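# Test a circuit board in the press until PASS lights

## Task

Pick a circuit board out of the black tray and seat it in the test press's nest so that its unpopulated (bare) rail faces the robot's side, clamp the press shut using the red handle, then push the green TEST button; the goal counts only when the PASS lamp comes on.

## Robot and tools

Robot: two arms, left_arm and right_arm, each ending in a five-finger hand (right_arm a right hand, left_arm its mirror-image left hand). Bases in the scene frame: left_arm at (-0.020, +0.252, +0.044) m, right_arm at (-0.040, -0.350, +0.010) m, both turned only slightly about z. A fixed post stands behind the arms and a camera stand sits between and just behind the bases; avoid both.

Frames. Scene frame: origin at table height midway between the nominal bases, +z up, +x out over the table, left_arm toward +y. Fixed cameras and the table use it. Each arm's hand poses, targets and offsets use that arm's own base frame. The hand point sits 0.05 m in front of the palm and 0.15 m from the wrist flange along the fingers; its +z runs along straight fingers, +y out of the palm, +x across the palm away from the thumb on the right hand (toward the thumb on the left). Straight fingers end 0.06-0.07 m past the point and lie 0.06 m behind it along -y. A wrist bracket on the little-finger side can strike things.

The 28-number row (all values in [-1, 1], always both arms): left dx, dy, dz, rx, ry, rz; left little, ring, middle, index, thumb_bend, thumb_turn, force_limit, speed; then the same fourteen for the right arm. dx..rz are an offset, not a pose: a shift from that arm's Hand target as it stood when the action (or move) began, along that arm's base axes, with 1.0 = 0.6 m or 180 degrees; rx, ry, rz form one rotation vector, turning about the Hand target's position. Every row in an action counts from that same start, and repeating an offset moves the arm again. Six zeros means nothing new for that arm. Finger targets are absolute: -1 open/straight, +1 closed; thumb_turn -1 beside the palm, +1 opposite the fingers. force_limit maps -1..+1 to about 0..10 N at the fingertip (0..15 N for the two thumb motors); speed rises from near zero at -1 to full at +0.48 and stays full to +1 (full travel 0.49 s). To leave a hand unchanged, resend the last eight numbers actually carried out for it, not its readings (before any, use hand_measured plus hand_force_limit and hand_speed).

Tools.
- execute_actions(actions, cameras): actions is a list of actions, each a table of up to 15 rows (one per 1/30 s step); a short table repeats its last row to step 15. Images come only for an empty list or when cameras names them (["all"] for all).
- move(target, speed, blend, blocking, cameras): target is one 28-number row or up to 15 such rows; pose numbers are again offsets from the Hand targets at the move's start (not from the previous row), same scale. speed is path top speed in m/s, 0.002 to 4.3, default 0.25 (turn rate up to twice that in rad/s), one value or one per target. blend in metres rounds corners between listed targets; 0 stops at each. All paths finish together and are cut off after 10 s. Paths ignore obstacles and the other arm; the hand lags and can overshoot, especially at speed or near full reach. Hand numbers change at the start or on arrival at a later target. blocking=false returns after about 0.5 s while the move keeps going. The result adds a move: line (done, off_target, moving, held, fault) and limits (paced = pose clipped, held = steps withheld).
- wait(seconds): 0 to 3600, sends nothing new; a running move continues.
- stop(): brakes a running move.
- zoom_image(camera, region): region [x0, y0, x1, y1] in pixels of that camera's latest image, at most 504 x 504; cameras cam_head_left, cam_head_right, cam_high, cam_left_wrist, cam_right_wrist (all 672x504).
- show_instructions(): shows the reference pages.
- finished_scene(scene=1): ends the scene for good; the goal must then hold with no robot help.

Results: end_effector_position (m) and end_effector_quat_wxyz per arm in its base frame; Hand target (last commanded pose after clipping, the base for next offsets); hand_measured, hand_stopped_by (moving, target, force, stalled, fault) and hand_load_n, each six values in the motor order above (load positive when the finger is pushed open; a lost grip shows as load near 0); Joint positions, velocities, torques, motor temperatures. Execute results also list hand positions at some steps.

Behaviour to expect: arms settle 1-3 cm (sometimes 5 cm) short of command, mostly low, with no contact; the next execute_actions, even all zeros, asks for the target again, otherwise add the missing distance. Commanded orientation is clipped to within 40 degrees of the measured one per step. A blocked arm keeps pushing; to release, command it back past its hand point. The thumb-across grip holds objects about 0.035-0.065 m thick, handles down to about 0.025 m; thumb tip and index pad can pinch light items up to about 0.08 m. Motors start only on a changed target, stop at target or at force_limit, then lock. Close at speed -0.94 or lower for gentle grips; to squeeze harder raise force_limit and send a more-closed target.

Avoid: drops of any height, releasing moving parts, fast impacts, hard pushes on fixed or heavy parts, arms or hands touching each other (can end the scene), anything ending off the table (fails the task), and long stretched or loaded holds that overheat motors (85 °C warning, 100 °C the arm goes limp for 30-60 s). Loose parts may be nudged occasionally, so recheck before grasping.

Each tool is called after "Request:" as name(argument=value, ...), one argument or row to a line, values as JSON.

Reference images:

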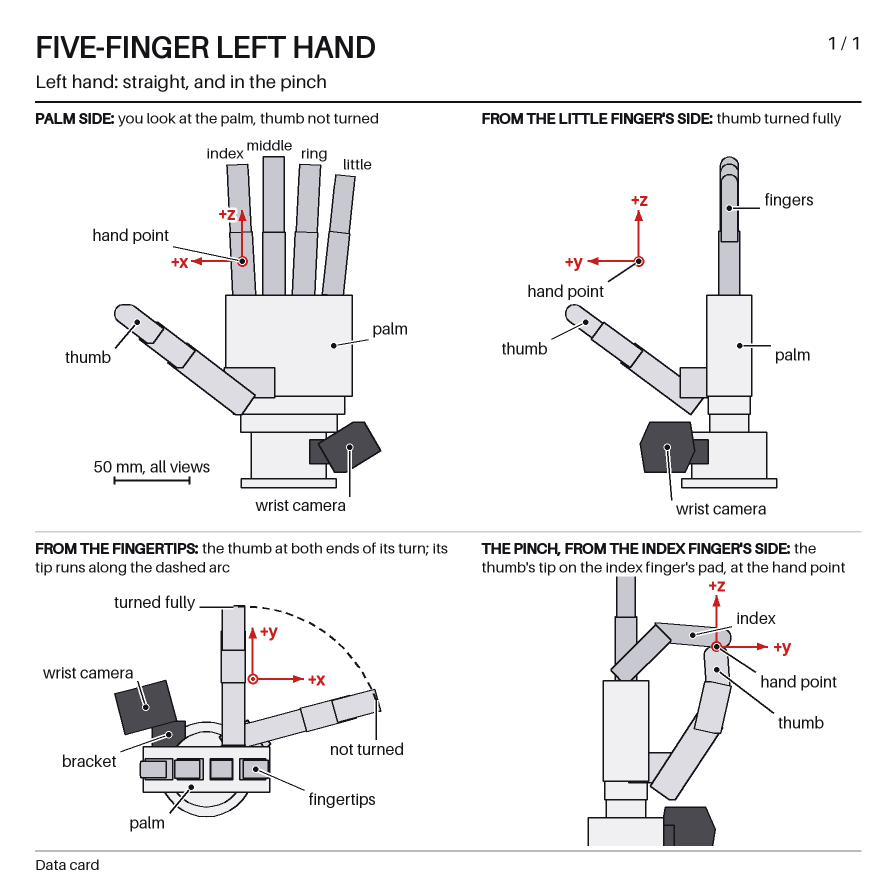

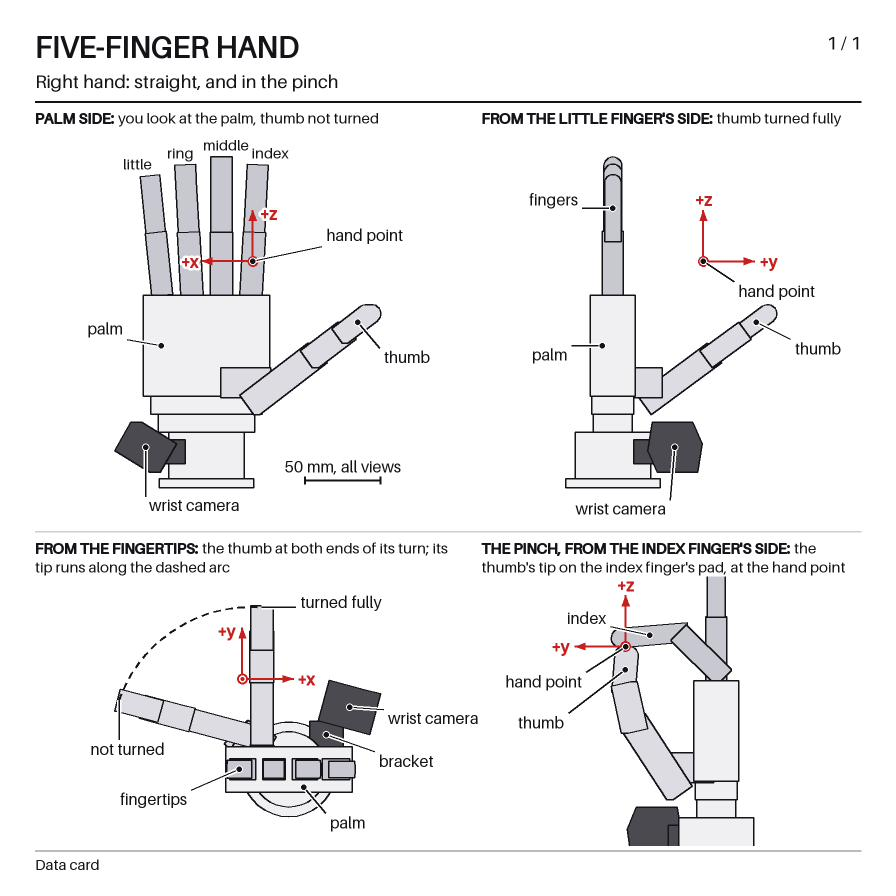

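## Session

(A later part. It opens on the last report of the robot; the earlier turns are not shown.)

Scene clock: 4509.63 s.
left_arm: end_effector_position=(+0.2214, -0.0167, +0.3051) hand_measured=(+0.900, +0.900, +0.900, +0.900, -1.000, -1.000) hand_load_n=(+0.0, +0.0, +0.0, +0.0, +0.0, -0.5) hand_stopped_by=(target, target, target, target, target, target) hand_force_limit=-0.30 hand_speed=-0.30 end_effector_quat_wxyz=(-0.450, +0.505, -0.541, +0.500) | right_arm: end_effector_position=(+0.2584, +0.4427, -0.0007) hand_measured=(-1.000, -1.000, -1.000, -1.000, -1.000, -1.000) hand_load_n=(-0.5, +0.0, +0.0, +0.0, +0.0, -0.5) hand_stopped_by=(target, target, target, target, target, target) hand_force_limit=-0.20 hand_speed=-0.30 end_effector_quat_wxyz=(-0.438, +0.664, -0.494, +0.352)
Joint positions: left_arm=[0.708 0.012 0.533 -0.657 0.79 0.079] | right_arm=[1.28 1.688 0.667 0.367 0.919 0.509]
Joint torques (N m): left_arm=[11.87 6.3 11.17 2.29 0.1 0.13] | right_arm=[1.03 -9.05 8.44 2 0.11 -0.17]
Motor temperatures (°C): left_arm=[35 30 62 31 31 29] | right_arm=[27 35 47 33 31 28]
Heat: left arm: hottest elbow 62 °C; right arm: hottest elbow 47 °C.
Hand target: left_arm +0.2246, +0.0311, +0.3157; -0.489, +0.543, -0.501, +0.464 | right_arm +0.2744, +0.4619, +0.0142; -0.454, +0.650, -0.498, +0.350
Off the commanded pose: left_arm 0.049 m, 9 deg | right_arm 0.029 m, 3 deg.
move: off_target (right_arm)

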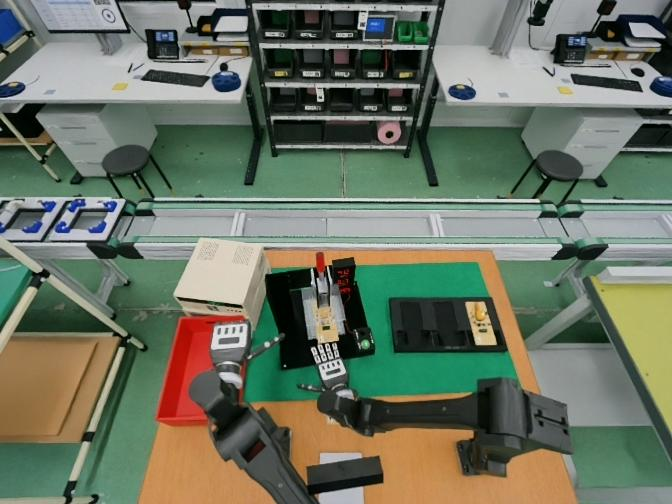

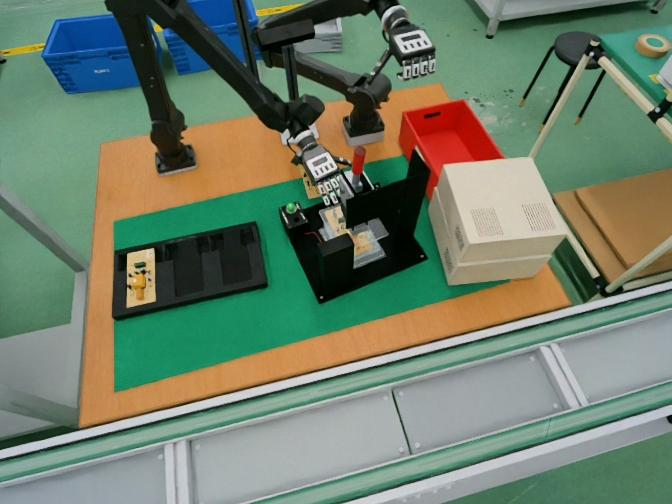

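Request:
move(
  target=[
    [0,0,0,0,0,0,0.9,0.9,0.9,0.9,-1,-1,-0.3,-0.3,0.018,0.0,0.003,0,0,0,-1,-1,-1,-1,-1,-1,-0.2,-0.3],
  ],
  speed=0.04,
  cameras=["cam_head_left","cam_high"],
)

Request:
zoom_image(
  camera="cam_high",
  region=[305, 175, 355, 225],
)

Request:
zoom_image(
  camera="cam_head_left",
  region=[305, 320, 355, 370],
)

Scene clock: 4524.30 s.
left_arm: end_effector_position=(+0.2214, -0.0167, +0.3051) hand_measured=(+0.900, +0.900, +0.900, +0.900, -1.000, -1.000) hand_load_n=(+0.0, +0.0, +0.0, +0.0, +0.0, +0.0) hand_stopped_by=(target, target, target, target, target, target) hand_force_limit=-0.30 hand_speed=-0.30 end_effector_quat_wxyz=(-0.450, +0.505, -0.541, +0.500) | right_arm: end_effector_position=(+0.2585, +0.4441, -0.0007) hand_measured=(-1.000, -1.000, -1.000, -1.000, -1.000, -1.000) hand_load_n=(-0.5, +0.0, +0.0, +0.0, +0.0, -0.5) hand_stopped_by=(target, target, target, target, target, target) hand_force_limit=-0.20 hand_speed=-0.30 end_effector_quat_wxyz=(-0.438, +0.670, -0.487, +0.350)
Joint positions: left_arm=[0.708 0.012 0.533 -0.657 0.79 0.079] | right_arm=[1.277 1.688 0.667 0.377 0.904 0.486]
Joint torques (N m): left_arm=[11.87 6.3 11.18 2.28 0.1 0.13] | right_arm=[-0.5 -8.94 8.8 2.18 -0.05 -0.15]
Motor temperatures (°C): left_arm=[35 30 62 31 31 29] | right_arm=[27 35 48 33 31 28]
Heat: left arm: hottest elbow 62 °C; right arm: hottest elbow 48 °C.
Hand target: left_arm +0.2246, +0.0311, +0.3157; -0.489, +0.543, -0.501, +0.464 | right_arm +0.2852, +0.4620, +0.0160; -0.455, +0.650, -0.498, +0.350
Off the commanded pose: left_arm 0.049 m, 9 deg | right_arm 0.036 m, 3 deg.
move: off_target (right_arm)

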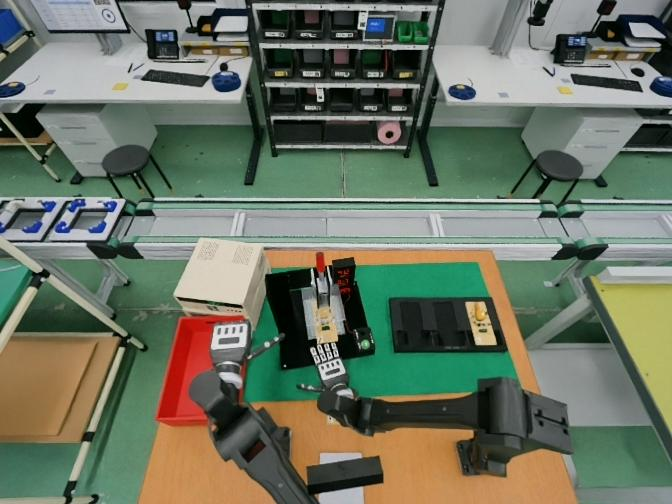

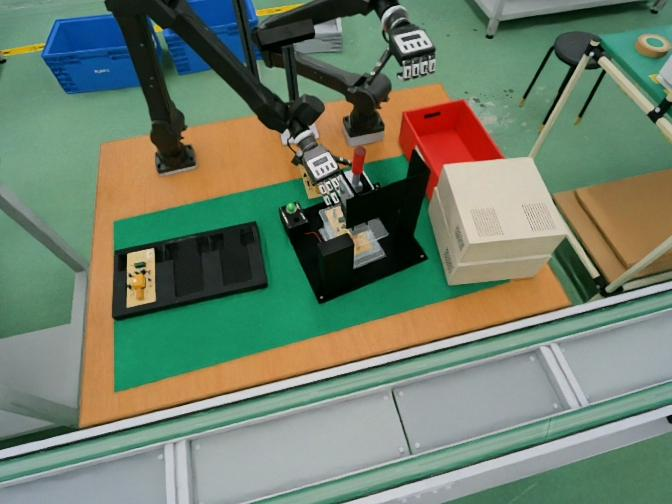

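Scaled by 10.080.

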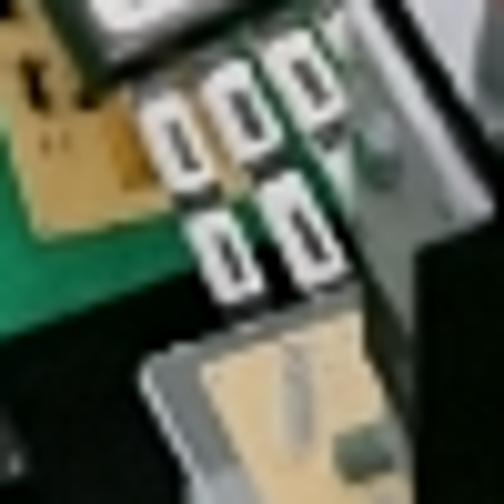

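Scaled by 10.080.

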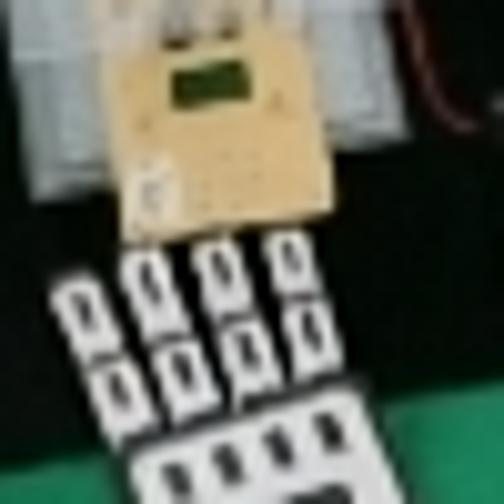

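Request:
move(
  target=[
    [0,0,0,0,0,0,0.9,0.9,0.9,0.9,-1,-1,-0.3,-0.3,-0.083,-0.003,0.02,0,0,0,-1,-1,-1,-1,-1,-1,-0.2,-0.3],
    [0,0,0,0,0,0,0.9,0.9,0.9,0.9,-1,-1,-0.3,-0.3,-0.109,-0.07,0.173,0,0,0,-1,-1,-1,-1,-1,-1,-0.2,-0.3],
    [0,0,0,0,0,0,0.9,0.9,0.9,0.9,-1,-1,-0.3,-0.3,-0.055,-0.436,0.306,0,0,0,-1,-1,-1,-1,-1,-1,-0.2,-0.3],
  ],
  speed=[0.05,0.12,0.2],
  blend=[0.01,0.03,0],
  cameras=["cam_head_left","cam_right_wrist","cam_head_right"],
)

Request:
zoom_image(
  camera="cam_right_wrist",
  region=[330, 130, 480, 380],
)

Request:
zoom_image(
  camera="cam_head_left",
  region=[290, 290, 360, 360],
)

Scene clock: 4545.43 s.
left_arm: end_effector_position=(+0.2214, -0.0167, +0.3051) hand_measured=(+0.900, +0.900, +0.900, +0.900, -1.000, -1.000) hand_load_n=(+0.0, +0.0, +0.0, +0.0, +0.0, +0.0) hand_stopped_by=(target, target, target, target, target, target) hand_force_limit=-0.30 hand_speed=-0.30 end_effector_quat_wxyz=(-0.450, +0.505, -0.541, +0.500) | right_arm: end_effector_position=(+0.2535, +0.2017, +0.2050) hand_measured=(-1.000, -1.000, -1.000, -1.000, -1.000, -1.000) hand_load_n=(-0.5, +0.0, +0.0, +0.0, +0.0, +0.0) hand_stopped_by=(target, target, target, target, target, target) hand_force_limit=-0.20 hand_speed=-0.30 end_effector_quat_wxyz=(-0.466, +0.637, -0.506, +0.347)
Joint positions: left_arm=[0.708 0.012 0.533 -0.657 0.79 0.079] | right_arm=[0.897 0.467 0.445 -0.381 0.598 0.266]
Joint torques (N m): left_arm=[11.93 6.3 11.17 2.29 0.1 0.13] | right_arm=[2.32 0.15 9.17 0.68 -0.02 -0.19]
Motor temperatures (°C): left_arm=[35 30 62 31 31 29] | right_arm=[27 35 48 33 31 28]
Heat: left arm: hottest elbow 62 °C; right arm: hottest elbow 48 °C.
Hand target: left_arm +0.2246, +0.0311, +0.3157; -0.489, +0.543, -0.501, +0.464 | right_arm +0.2522, +0.2003, +0.1996; -0.454, +0.650, -0.498, +0.350
Off the commanded pose: left_arm 0.049 m, 9 deg | right_arm 0.006 m, 2 deg.
move: done
cam_right_wrist: T_world_to_cam=[[-0.23119, -0.29705, -0.92645, 0.31213], [-0.74908, 0.662, -0.02533, 0.05969], [0.62083, 0.68813, -0.37556, -0.10358]] pos_world=[0.18118, 0.12448, 0.25178]
Images, in order (width x height): cam_head_left 672x504, cam_head_right 672x504, cam_right_wrist 672x504.

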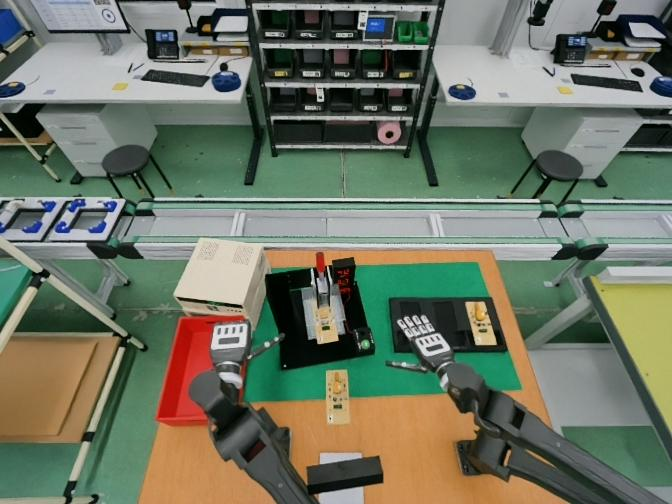

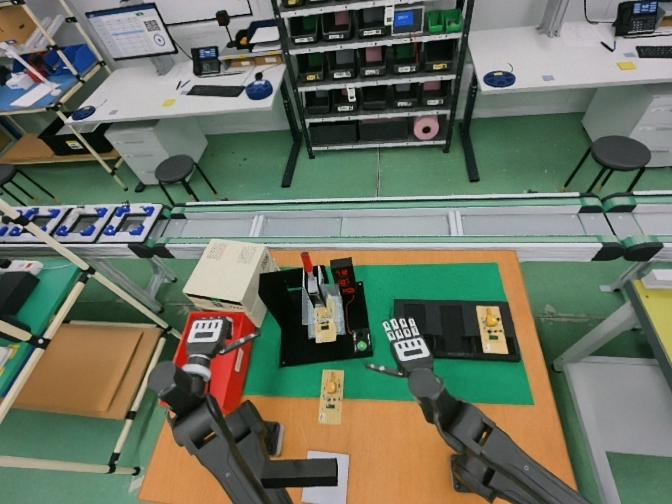

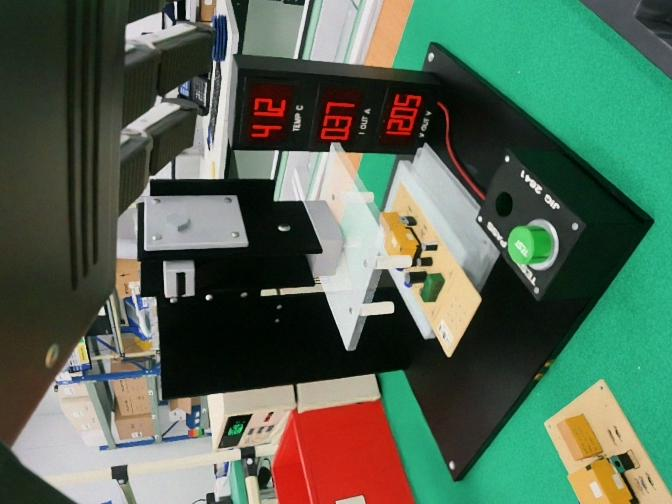

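Scaled by 2.016.

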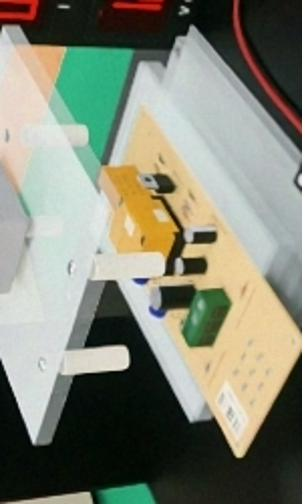

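Scaled by 7.200.

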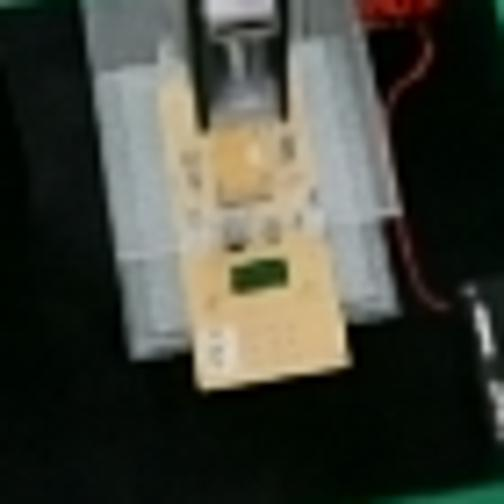

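Request:
zoom_image(
  camera="cam_right_wrist",
  region=[375, 140, 455, 220],
)

Request:
zoom_image(
  camera="cam_right_wrist",
  region=[400, 260, 490, 370],
)

Scaled by 6.300.

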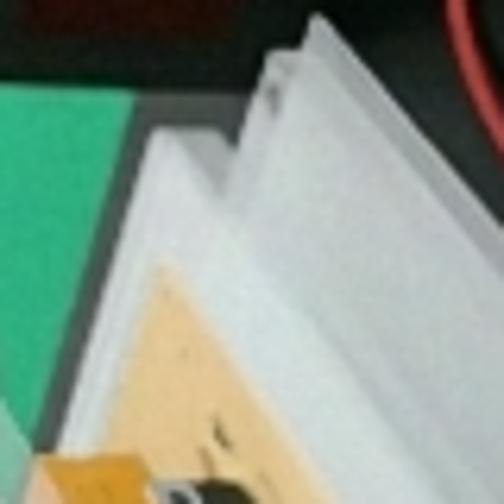

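Scaled by 4.582.

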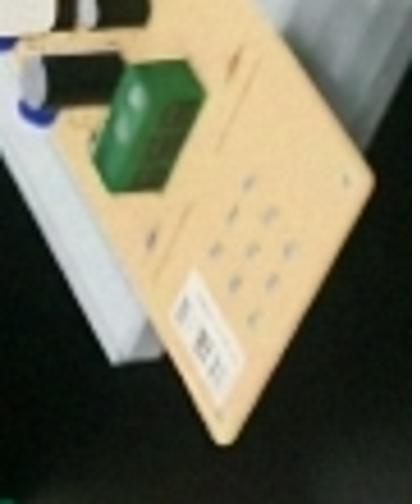

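Request:
zoom_image(
  camera="cam_right_wrist",
  region=[385, 150, 435, 200],
)

Request:
zoom_image(
  camera="cam_right_wrist",
  region=[395, 200, 465, 270],
)

Scaled by 10.080.

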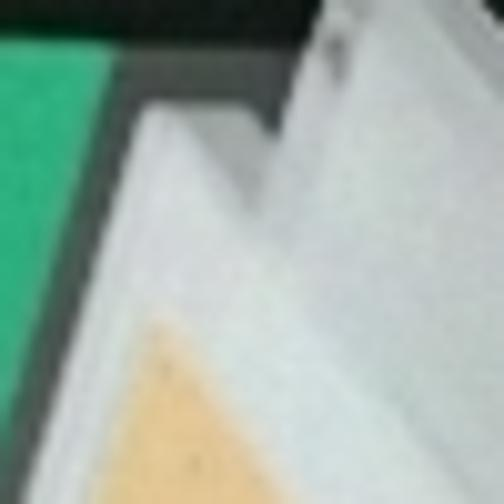

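Scaled by 7.200.

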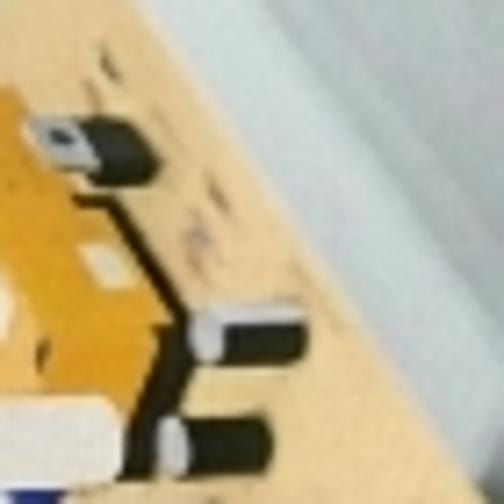

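Request:
move(
  target=[
    [0,0,0,0,0,0,0.9,0.9,0.9,0.9,-1,-1,-0.3,-0.3,0.04,0.19,-0.11,0,0,0,-1,-1,-1,-1,-1,-1,-0.2,-0.3],
  ],
  speed=0.15,
  cameras=["cam_right_wrist"],
)

Scene clock: 4607.07 s.
left_arm: end_effector_position=(+0.2214, -0.0167, +0.3051) hand_measured=(+0.900, +0.900, +0.900, +0.900, -1.000, -1.000) hand_load_n=(+0.0, +0.0, +0.0, +0.0, +0.0, -0.5) hand_stopped_by=(target, target, target, target, target, target) hand_force_limit=-0.30 hand_speed=-0.30 end_effector_quat_wxyz=(-0.450, +0.505, -0.541, +0.500) | right_arm: end_effector_position=(+0.2674, +0.2928, +0.1041) hand_measured=(-1.000, -1.000, -1.000, -1.000, -1.000, -1.000) hand_load_n=(+0.0, +0.0, +0.0, +0.0, +0.0, -0.5) hand_stopped_by=(target, target, target, target, target, target) hand_force_limit=-0.20 hand_speed=-0.30 end_effector_quat_wxyz=(-0.420, +0.675, -0.489, +0.358)
Joint positions: left_arm=[0.708 0.012 0.533 -0.657 0.79 0.079] | right_arm=[1.082 1.02 0.434 0.018 0.759 0.334]
Joint torques (N m): left_arm=[11.87 6.24 11.18 2.28 0.11 0.13] | right_arm=[2.55 -4.6 10.77 2.11 0.45 0.27]
Motor temperatures (°C): left_arm=[36 30 63 31 31 29] | right_arm=[27 34 50 32 31 28]
Heat: left arm: hottest elbow 63 °C; right arm: hottest elbow 50 °C.
Hand target: left_arm +0.2246, +0.0311, +0.3157; -0.489, +0.543, -0.501, +0.464 | right_arm +0.2761, +0.3144, +0.1337; -0.455, +0.650, -0.498, +0.350
Off the commanded pose: left_arm 0.049 m, 9 deg | right_arm 0.038 m, 5 deg.
move: off_target (right_arm)
cam_right_wrist: T_world_to_cam=[[-0.26386, -0.40771, -0.87416, 0.28467], [-0.76284, 0.64283, -0.06956, 0.02122], [0.59029, 0.64849, -0.48064, -0.18206]] pos_world=[0.19877, 0.22049, 0.16282]

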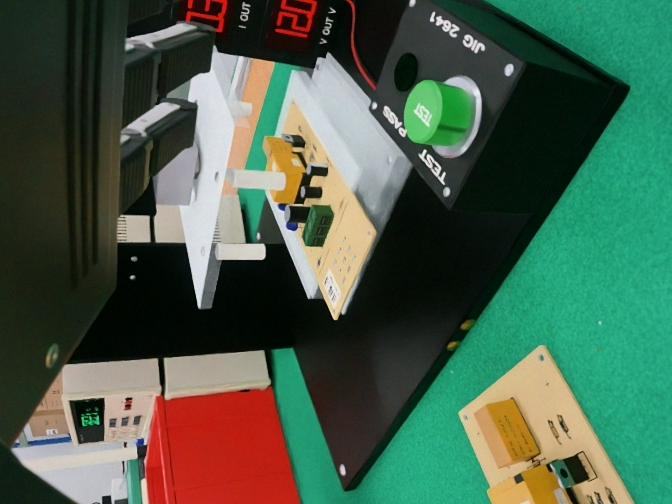

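Request:
zoom_image(
  camera="cam_right_wrist",
  region=[260, 50, 350, 140],
)

Request:
zoom_image(
  camera="cam_right_wrist",
  region=[260, 200, 400, 340],
)

Scaled by 5.600.

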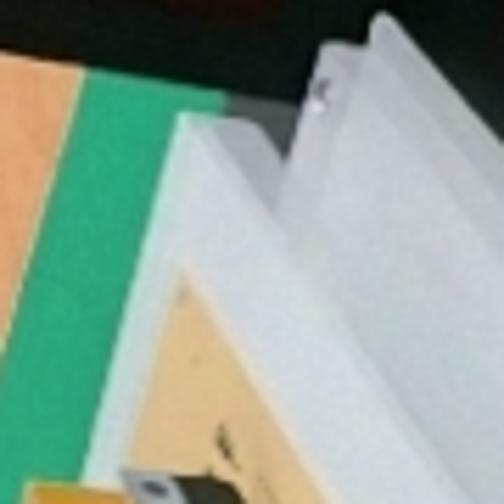

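Scaled by 3.600.

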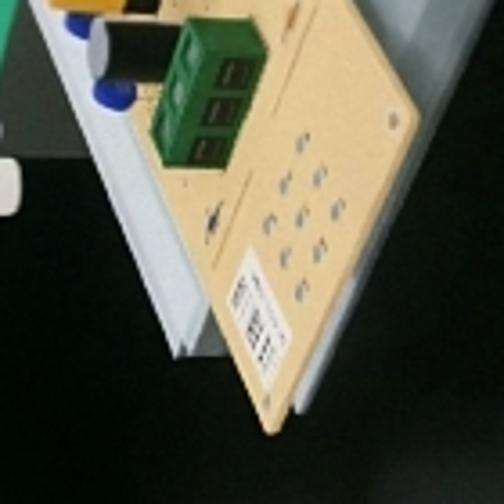

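Request:
move(
  target=[
    [0.209,-0.2185,0.174,0,0.015,0,-1,-1,-1,-1,-1,-1,-0.3,-0.3,-0.04,-0.19,0.11,0,0,0,-1,-1,-1,-1,-1,-1,-0.2,-0.3],
    [0.26,-0.386,0.1905,0,0.015,0,-1,-1,-1,-1,-1,-1,-0.3,-0.3,-0.04,-0.19,0.11,0,0,0,-1,-1,-1,-1,-1,-1,-0.2,-0.3],
  ],
  speed=0.15,
  blend=[0.03,0],
  cameras=["cam_head_left","cam_high"],
)

Scene clock: 4637.20 s.
left_arm: end_effector_position=(+0.3773, -0.1947, +0.3908) hand_measured=(-1.000, -1.000, -1.000, -1.000, -1.000, -1.000) hand_load_n=(+0.0, +0.0, +0.0, +0.0, +0.0, -0.5) hand_stopped_by=(target, target, target, target, target, target) hand_force_limit=-0.30 hand_speed=-0.30 end_effector_quat_wxyz=(-0.478, +0.552, -0.540, +0.419) | right_arm: end_effector_position=(+0.2520, +0.2019, +0.1954) hand_measured=(-1.000, -1.000, -1.000, -1.000, -1.000, -1.000) hand_load_n=(+0.0, +0.0, +0.0, +0.0, +0.0, +0.0) hand_stopped_by=(target, target, target, target, target, target) hand_force_limit=-0.20 hand_speed=-0.30 end_effector_quat_wxyz=(-0.458, +0.644, -0.505, +0.347)
Joint positions: left_arm=[-0.742 0.834 0.972 -0.415 -0.799 -0.146] | right_arm=[0.901 0.477 0.434 -0.382 0.599 0.267]
Joint torques (N m): left_arm=[-0.5 -4.95 14.82 2.43 -0.46 -0.08] | right_arm=[1.38 -0.97 10.14 1.02 -0.04 -0.19]
Motor temperatures (°C): left_arm=[35 30 64 31 31 29] | right_arm=[27 33 53 33 31 28]
Heat: left arm: hottest elbow 64 °C; right arm: hottest elbow 53 °C.
Hand target: left_arm +0.3806, -0.2005, +0.4300; -0.477, +0.554, -0.513, +0.451 | right_arm +0.2521, +0.2004, +0.1996; -0.454, +0.650, -0.498, +0.350
Off the commanded pose: left_arm 0.040 m, 5 deg | right_arm 0.005 m, 1 deg.
move: off_target (left_arm)

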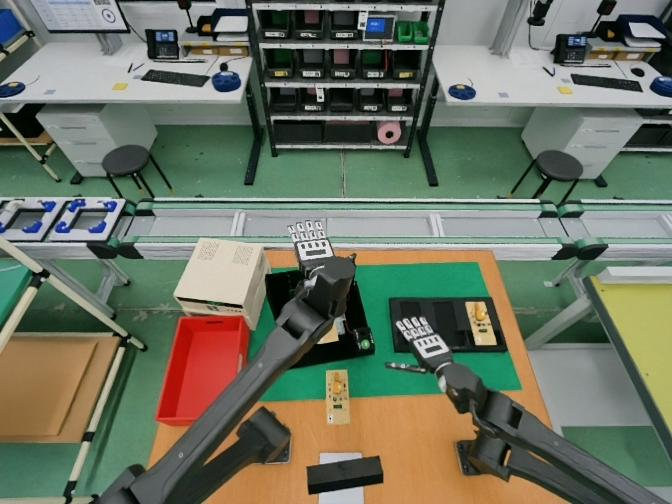

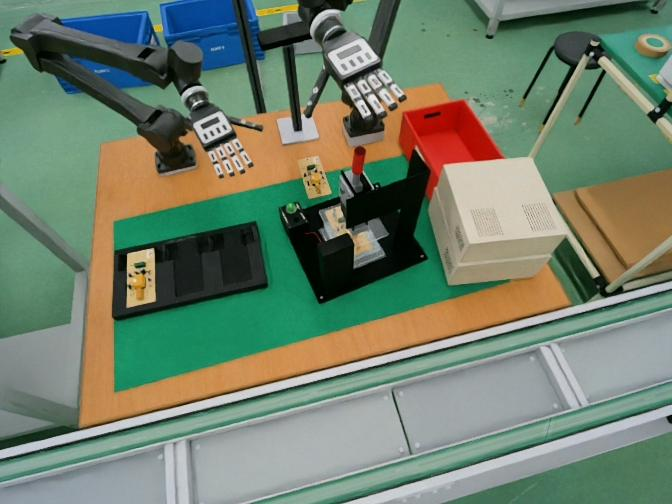

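Request:
move(
  target=[
    [0.096,0,0,0,0,0,-1,-1,-1,-1,-1,-1,-0.3,-0.3,0,0,0,0,0,0,-1,-1,-1,-1,-1,-1,-0.2,-0.3],
    [0.096,0,-0.13,0,0,0,-1,-1,-1,-1,-1,-1,-0.3,-0.3,0,0,0,0,0,0,-1,-1,-1,-1,-1,-1,-0.2,-0.3],
  ],
  speed=0.1,
  cameras=["cam_head_left","cam_high"],
)

Request:
zoom_image(
  camera="cam_high",
  region=[310, 50, 430, 200],
)

Scene clock: 4648.40 s.
left_arm: end_effector_position=(+0.4325, -0.2064, +0.3449) hand_measured=(-1.000, -1.000, -1.000, -1.000, -1.000, -1.000) hand_load_n=(+0.0, +0.0, +0.0, +0.0, +0.5, +0.0) hand_stopped_by=(target, target, target, target, target, target) hand_force_limit=-0.30 hand_speed=-0.30 end_effector_quat_wxyz=(-0.470, +0.554, -0.521, +0.448) | right_arm: end_effector_position=(+0.2520, +0.2019, +0.1954) hand_measured=(-1.000, -1.000, -1.000, -1.000, -1.000, -1.000) hand_load_n=(+0.0, +0.0, +0.0, +0.0, +0.0, +0.0) hand_stopped_by=(target, target, target, target, target, target) hand_force_limit=-0.20 hand_speed=-0.30 end_effector_quat_wxyz=(-0.458, +0.644, -0.505, +0.347)
Joint positions: left_arm=[-0.639 0.949 0.875 -0.129 -0.683 -0.135] | right_arm=[0.901 0.477 0.434 -0.382 0.599 0.267]
Joint torques (N m): left_arm=[1.14 -6.48 10.66 2.55 -0.07 0.13] | right_arm=[1.14 -0.79 10.11 0.64 0 -0.22]
Motor temperatures (°C): left_arm=[35 30 68 31 31 29] | right_arm=[27 33 53 33 31 28]
Heat: left arm: hottest elbow 68 °C; right arm: hottest elbow 53 °C.
Hand target: left_arm +0.4382, -0.2006, +0.3520; -0.477, +0.554, -0.513, +0.451 | right_arm +0.2521, +0.2004, +0.1996; -0.454, +0.650, -0.498, +0.350
Off the commanded pose: left_arm 0.011 m, 1 deg | right_arm 0.004 m, 1 deg.
move: off_target (left_arm)

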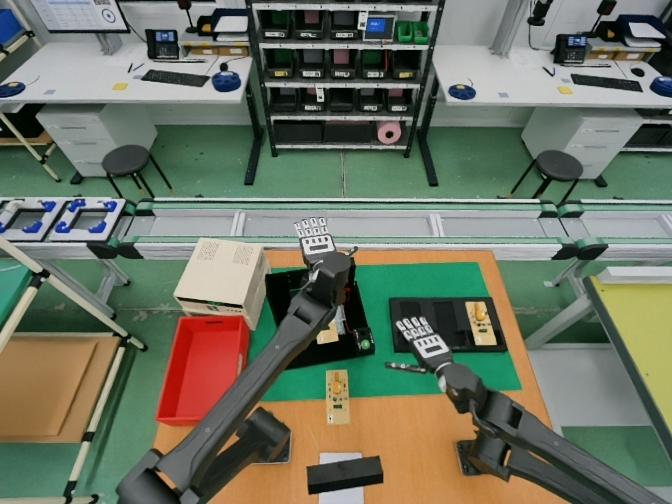

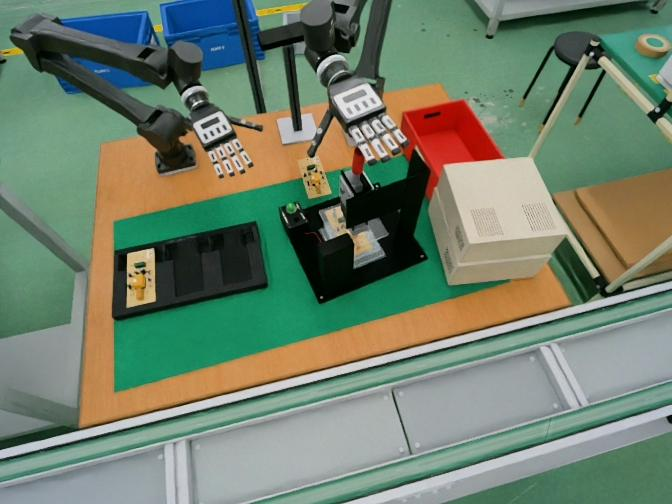

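Scaled by 3.360.

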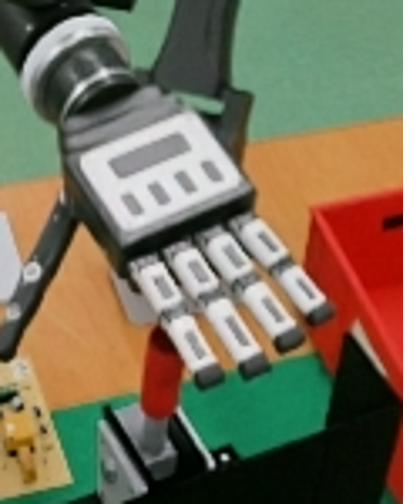

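Request:
move(
  target=[
    [0,0,-0.0653,0,0,0,-1,-1,-1,-1,-1,-1,-0.3,-0.3,0,0,0,0,0,0,-1,-1,-1,-1,-1,-1,-0.2,-0.3],
  ],
  speed=0.08,
  cameras=["cam_high"],
)

Request:
zoom_image(
  camera="cam_high",
  region=[310, 50, 430, 200],
)

Scene clock: 4653.33 s.
left_arm: end_effector_position=(+0.4320, -0.2060, +0.3085) hand_measured=(-1.000, -1.000, -1.000, -1.000, -1.000, -1.000) hand_load_n=(+0.0, +0.0, +0.0, +0.0, +0.0, +0.0) hand_stopped_by=(target, target, target, target, target, target) hand_force_limit=-0.30 hand_speed=-0.30 end_effector_quat_wxyz=(-0.471, +0.554, -0.519, +0.450) | right_arm: end_effector_position=(+0.2520, +0.2019, +0.1954) hand_measured=(-1.000, -1.000, -1.000, -1.000, -1.000, -1.000) hand_load_n=(+0.0, +0.0, +0.0, +0.0, +0.0, +0.0) hand_stopped_by=(target, target, target, target, target, target) hand_force_limit=-0.20 hand_speed=-0.30 end_effector_quat_wxyz=(-0.458, +0.644, -0.505, +0.347)
Joint positions: left_arm=[-0.639 0.96 0.781 -0.019 -0.683 -0.135] | right_arm=[0.901 0.477 0.434 -0.382 0.599 0.267]
Joint torques (N m): left_arm=[1.03 -6.07 10.44 2.55 -0.07 0.13] | right_arm=[0.91 -0.5 10.13 0.79 0.02 -0.19]
Motor temperatures (°C): left_arm=[34 30 68 31 31 29] | right_arm=[27 33 53 33 31 28]
Heat: left arm: hottest elbow 68 °C; right arm: hottest elbow 53 °C.
Hand target: left_arm +0.4382, -0.2005, +0.3129; -0.477, +0.554, -0.513, +0.451 | right_arm +0.2521, +0.2004, +0.1996; -0.454, +0.650, -0.498, +0.350
Off the commanded pose: left_arm 0.009 m, 1 deg | right_arm 0.004 m, 1 deg.
move: done

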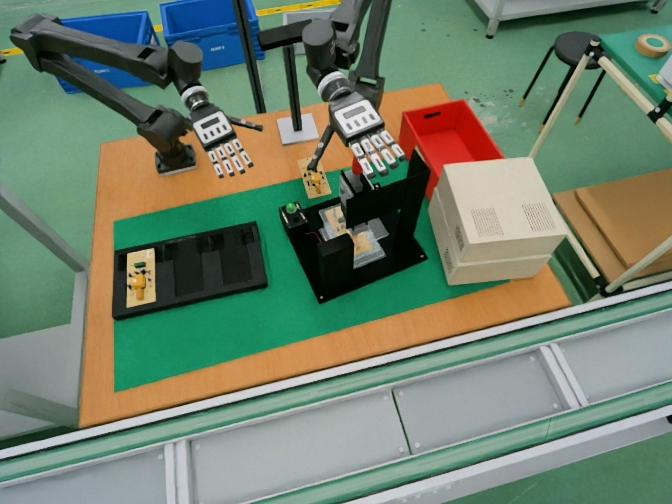

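Scaled by 3.360.

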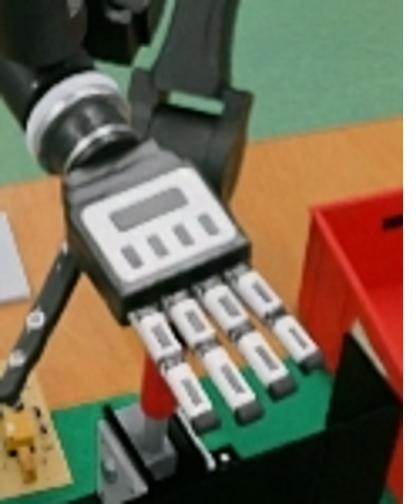

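Request:
move(
  target=[
    [0,0,-0.016,0,0,0,-1,-1,-1,-1,-1,-1,-0.3,-0.3,0,0,0,0,0,0,-1,-1,-1,-1,-1,-1,-0.2,-0.3],
    [0,0,-0.016,0,0,0,-1,-1,0,0,-1,-1,-0.3,-0.3,0,0,0,0,0,0,-1,-1,-1,-1,-1,-1,-0.2,-0.3],
  ],
  speed=0.08,
  cameras=["cam_high","cam_head_right"],
)

Request:
zoom_image(
  camera="cam_high",
  region=[310, 50, 430, 200],
)

Scene clock: 4660.23 s.
left_arm: end_effector_position=(+0.4320, -0.2060, +0.3000) hand_measured=(-1.000, -1.000, +0.000, +0.000, -1.000, -1.000) hand_load_n=(+0.0, +0.0, +0.0, +0.0, +0.0, +0.0) hand_stopped_by=(target, target, target, target, target, target) hand_force_limit=-0.30 hand_speed=-0.30 end_effector_quat_wxyz=(-0.471, +0.553, -0.518, +0.451) | right_arm: end_effector_position=(+0.2520, +0.2019, +0.1954) hand_measured=(-1.000, -1.000, -1.000, -1.000, -1.000, -1.000) hand_load_n=(+0.0, +0.0, +0.0, +0.0, +0.5, +0.0) hand_stopped_by=(target, target, target, target, target, target) hand_force_limit=-0.20 hand_speed=-0.30 end_effector_quat_wxyz=(-0.458, +0.644, -0.505, +0.347)
Joint positions: left_arm=[-0.639 0.965 0.76 0.01 -0.683 -0.135] | right_arm=[0.901 0.477 0.434 -0.382 0.599 0.267]
Joint torques (N m): left_arm=[1.03 -6.01 10.26 2.52 -0.06 0.13] | right_arm=[1.73 -0.56 10.15 0.72 -0.02 -0.19]
Motor temperatures (°C): left_arm=[34 30 68 31 31 29] | right_arm=[27 33 53 32 31 28]
Heat: left arm: hottest elbow 68 °C; right arm: hottest elbow 53 °C.
Hand target: left_arm +0.4382, -0.2006, +0.3033; -0.477, +0.554, -0.513, +0.451 | right_arm +0.2521, +0.2004, +0.1996; -0.454, +0.650, -0.498, +0.350
Off the commanded pose: left_arm 0.009 m, 1 deg | right_arm 0.004 m, 1 deg.
move: done
Images, in order (width x height): cam_head_right 672x504, cam_high 672x504.

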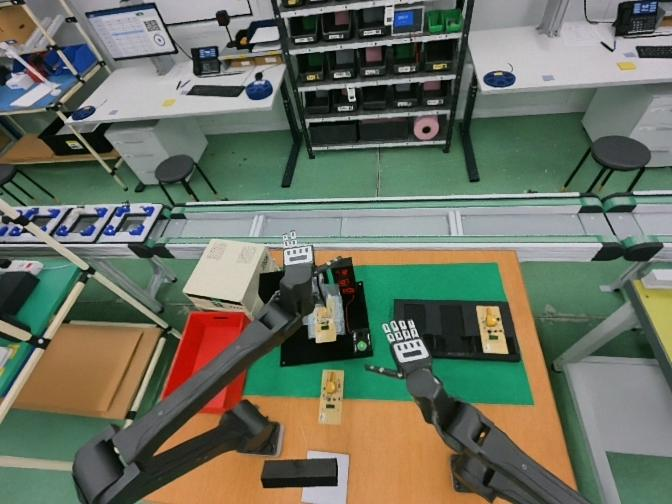

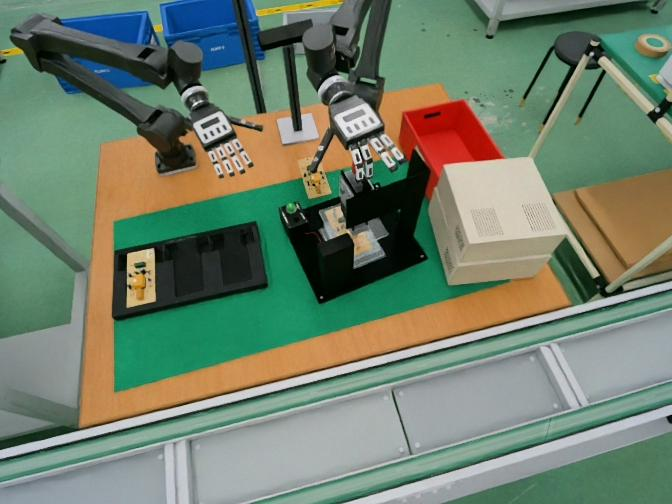

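Scaled by 3.360.

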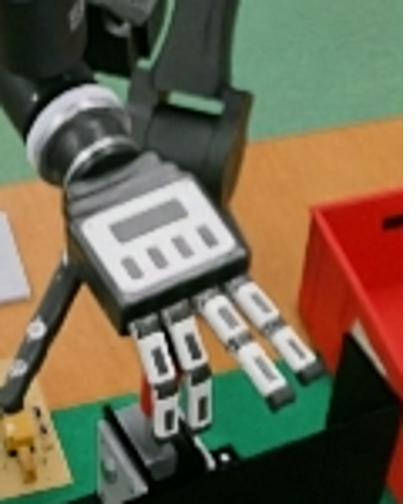

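Request:
move(
  target=[
    [-0.058,-0.003,0.001,0,0,0,-1,-1,0,0,-1,-1,-0.3,-0.3,0,0,0,0,0,0,-1,-1,-1,-1,-1,-1,-0.2,-0.3],
    [-0.108,-0.006,-0.008,0,0,0,-1,-1,0,0,-1,-1,-0.3,-0.3,0,0,0,0,0,0,-1,-1,-1,-1,-1,-1,-0.2,-0.3],
  ],
  speed=0.05,
  blend=[0.01,0],
  cameras=["cam_high","cam_head_right"],
)

Request:
zoom_image(
  camera="cam_high",
  region=[310, 80, 430, 230],
)

Scene clock: 4668.67 s.
left_arm: end_effector_position=(+0.3824, -0.2005, +0.3067) hand_measured=(-1.000, -1.000, +0.000, +0.000, -1.000, -1.000) hand_load_n=(+0.0, +0.0, +0.0, +3.5, +0.0, +0.0) hand_stopped_by=(target, target, target, target, target, target) hand_force_limit=-0.30 hand_speed=-0.30 end_effector_quat_wxyz=(-0.481, +0.558, -0.500, +0.456) | right_arm: end_effector_position=(+0.2520, +0.2019, +0.1954) hand_measured=(-1.000, -1.000, -1.000, -1.000, -1.000, -1.000) hand_load_n=(+0.0, +0.0, +0.0, +0.0, +0.0, +0.0) hand_stopped_by=(target, target, target, target, target, target) hand_force_limit=-0.20 hand_speed=-0.30 end_effector_quat_wxyz=(-0.458, +0.644, -0.505, +0.347)
Joint positions: left_arm=[-0.752 0.83 0.691 -0.043 -0.825 -0.162] | right_arm=[0.901 0.477 0.434 -0.382 0.599 0.267]
Joint torques (N m): left_arm=[-1.26 -5.6 8.99 0.77 -0.42 0.01] | right_arm=[1.08 -1.2 9.95 0.81 -0.04 -0.2]
Motor temperatures (°C): left_arm=[33 30 68 31 31 29] | right_arm=[27 33 53 32 31 28]
Heat: left arm: hottest elbow 68 °C; right arm: hottest elbow 53 °C.
Hand target: left_arm +0.3734, -0.2042, +0.2985; -0.477, +0.554, -0.513, +0.451 | right_arm +0.2521, +0.2004, +0.1996; -0.454, +0.650, -0.498, +0.350
Off the commanded pose: left_arm 0.013 m, 2 deg | right_arm 0.004 m, 1 deg.
move: off_target (left_arm)
Images, in order (width x height): cam_head_right 672x504, cam_high 672x504.

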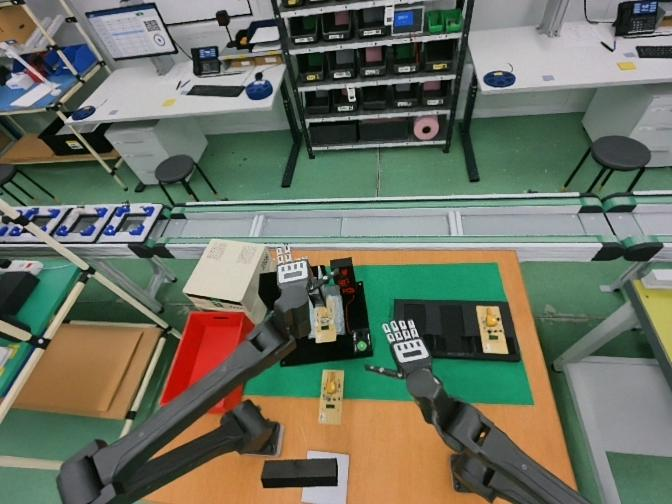

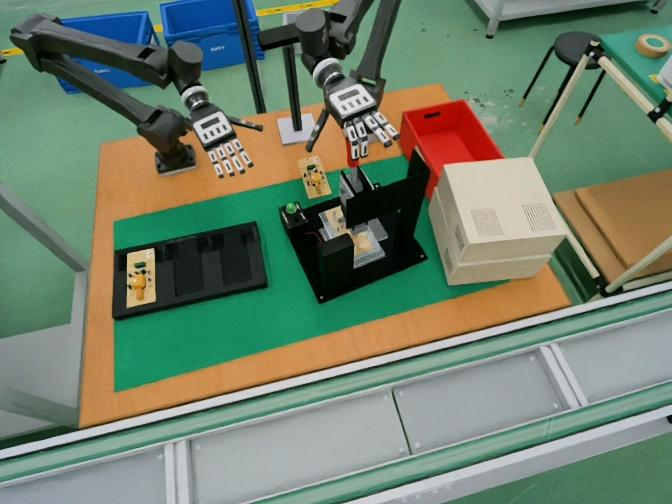

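Scaled by 3.360.

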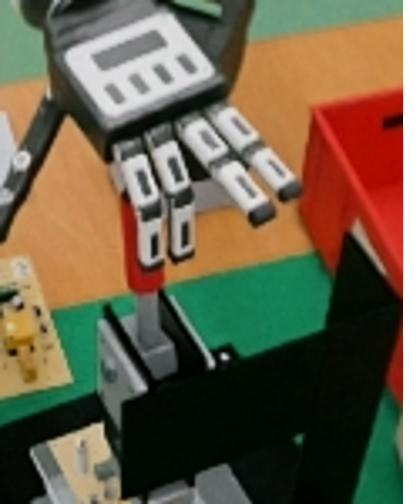

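Request:
move(
  target=[
    [-0.07,-0.014,-0.028,0,0,0,-1,-1,0,0,-1,-1,-0.3,-0.3,0,0,0,0,0,0,-1,-1,-1,-1,-1,-1,-0.2,-0.3],
    [-0.125,-0.022,-0.073,0,0,0,-1,-1,0,0,-1,-1,-0.3,-0.3,0,0,0,0,0,0,-1,-1,-1,-1,-1,-1,-0.2,-0.3],
  ],
  speed=0.05,
  blend=[0.01,0],
  cameras=["cam_high","cam_head_right"],
)

Request:
zoom_image(
  camera="cam_high",
  region=[310, 60, 430, 230],
)

Scene clock: 4677.60 s.
left_arm: end_effector_position=(+0.3083, -0.2122, +0.2655) hand_measured=(-1.000, -1.000, +0.000, +0.000, -1.000, -1.000) hand_load_n=(-0.5, +0.0, -0.5, +5.5, +0.0, +0.0) hand_stopped_by=(target, target, target, target, target, target) hand_force_limit=-0.30 hand_speed=-0.30 end_effector_quat_wxyz=(-0.482, +0.563, -0.495, +0.454) | right_arm: end_effector_position=(+0.2520, +0.2019, +0.1954) hand_measured=(-1.000, -1.000, -1.000, -1.000, -1.000, -1.000) hand_load_n=(+0.0, +0.0, +0.0, +0.0, +0.0, +0.0) hand_stopped_by=(target, target, target, target, target, target) hand_force_limit=-0.20 hand_speed=-0.30 end_effector_quat_wxyz=(-0.458, +0.644, -0.505, +0.347)
Joint positions: left_arm=[-1.019 0.724 0.556 -0.108 -1.099 -0.282] | right_arm=[0.901 0.477 0.434 -0.382 0.599 0.267]
Joint torques (N m): left_arm=[-1.79 -3.6 8.51 0.59 -0.21 -0.01] | right_arm=[1.26 -0.38 10.11 0.73 -0.02 -0.24]
Motor temperatures (°C): left_arm=[33 30 66 31 31 29] | right_arm=[27 33 54 32 31 28]
Heat: left arm: hottest elbow 66 °C; right arm: hottest elbow 54 °C.
Hand target: left_arm +0.2984, -0.2174, +0.2546; -0.477, +0.554, -0.513, +0.451 | right_arm +0.2521, +0.2004, +0.1996; -0.454, +0.650, -0.498, +0.350
Off the commanded pose: left_arm 0.016 m, 2 deg | right_arm 0.004 m, 1 deg.
move: off_target (left_arm)
Images, in order (width x height): cam_head_right 672x504, cam_high 672x504.

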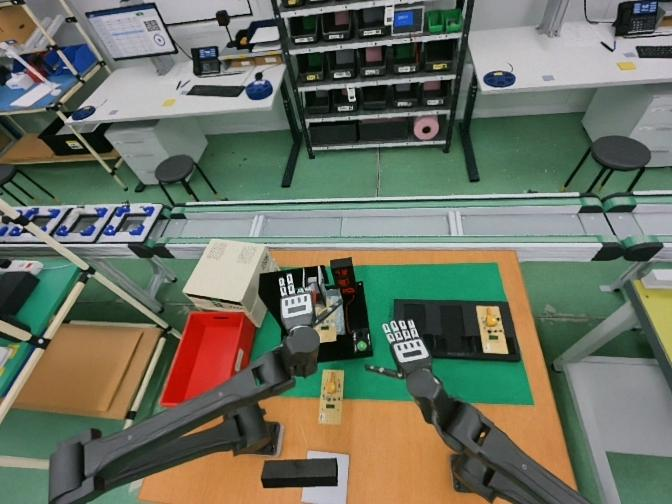

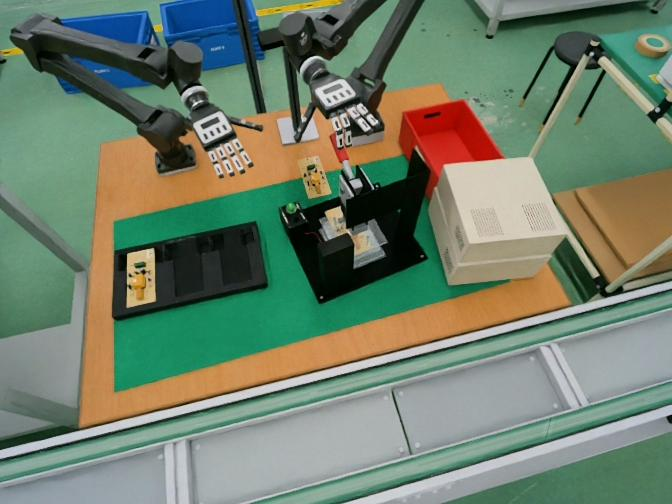

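Scaled by 2.965.

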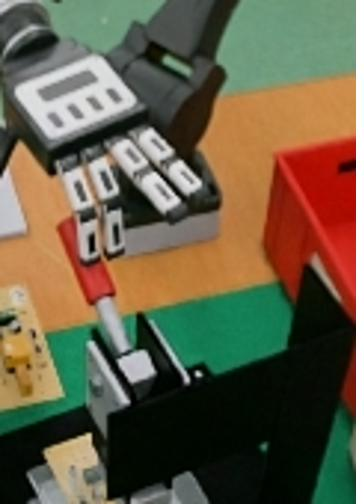

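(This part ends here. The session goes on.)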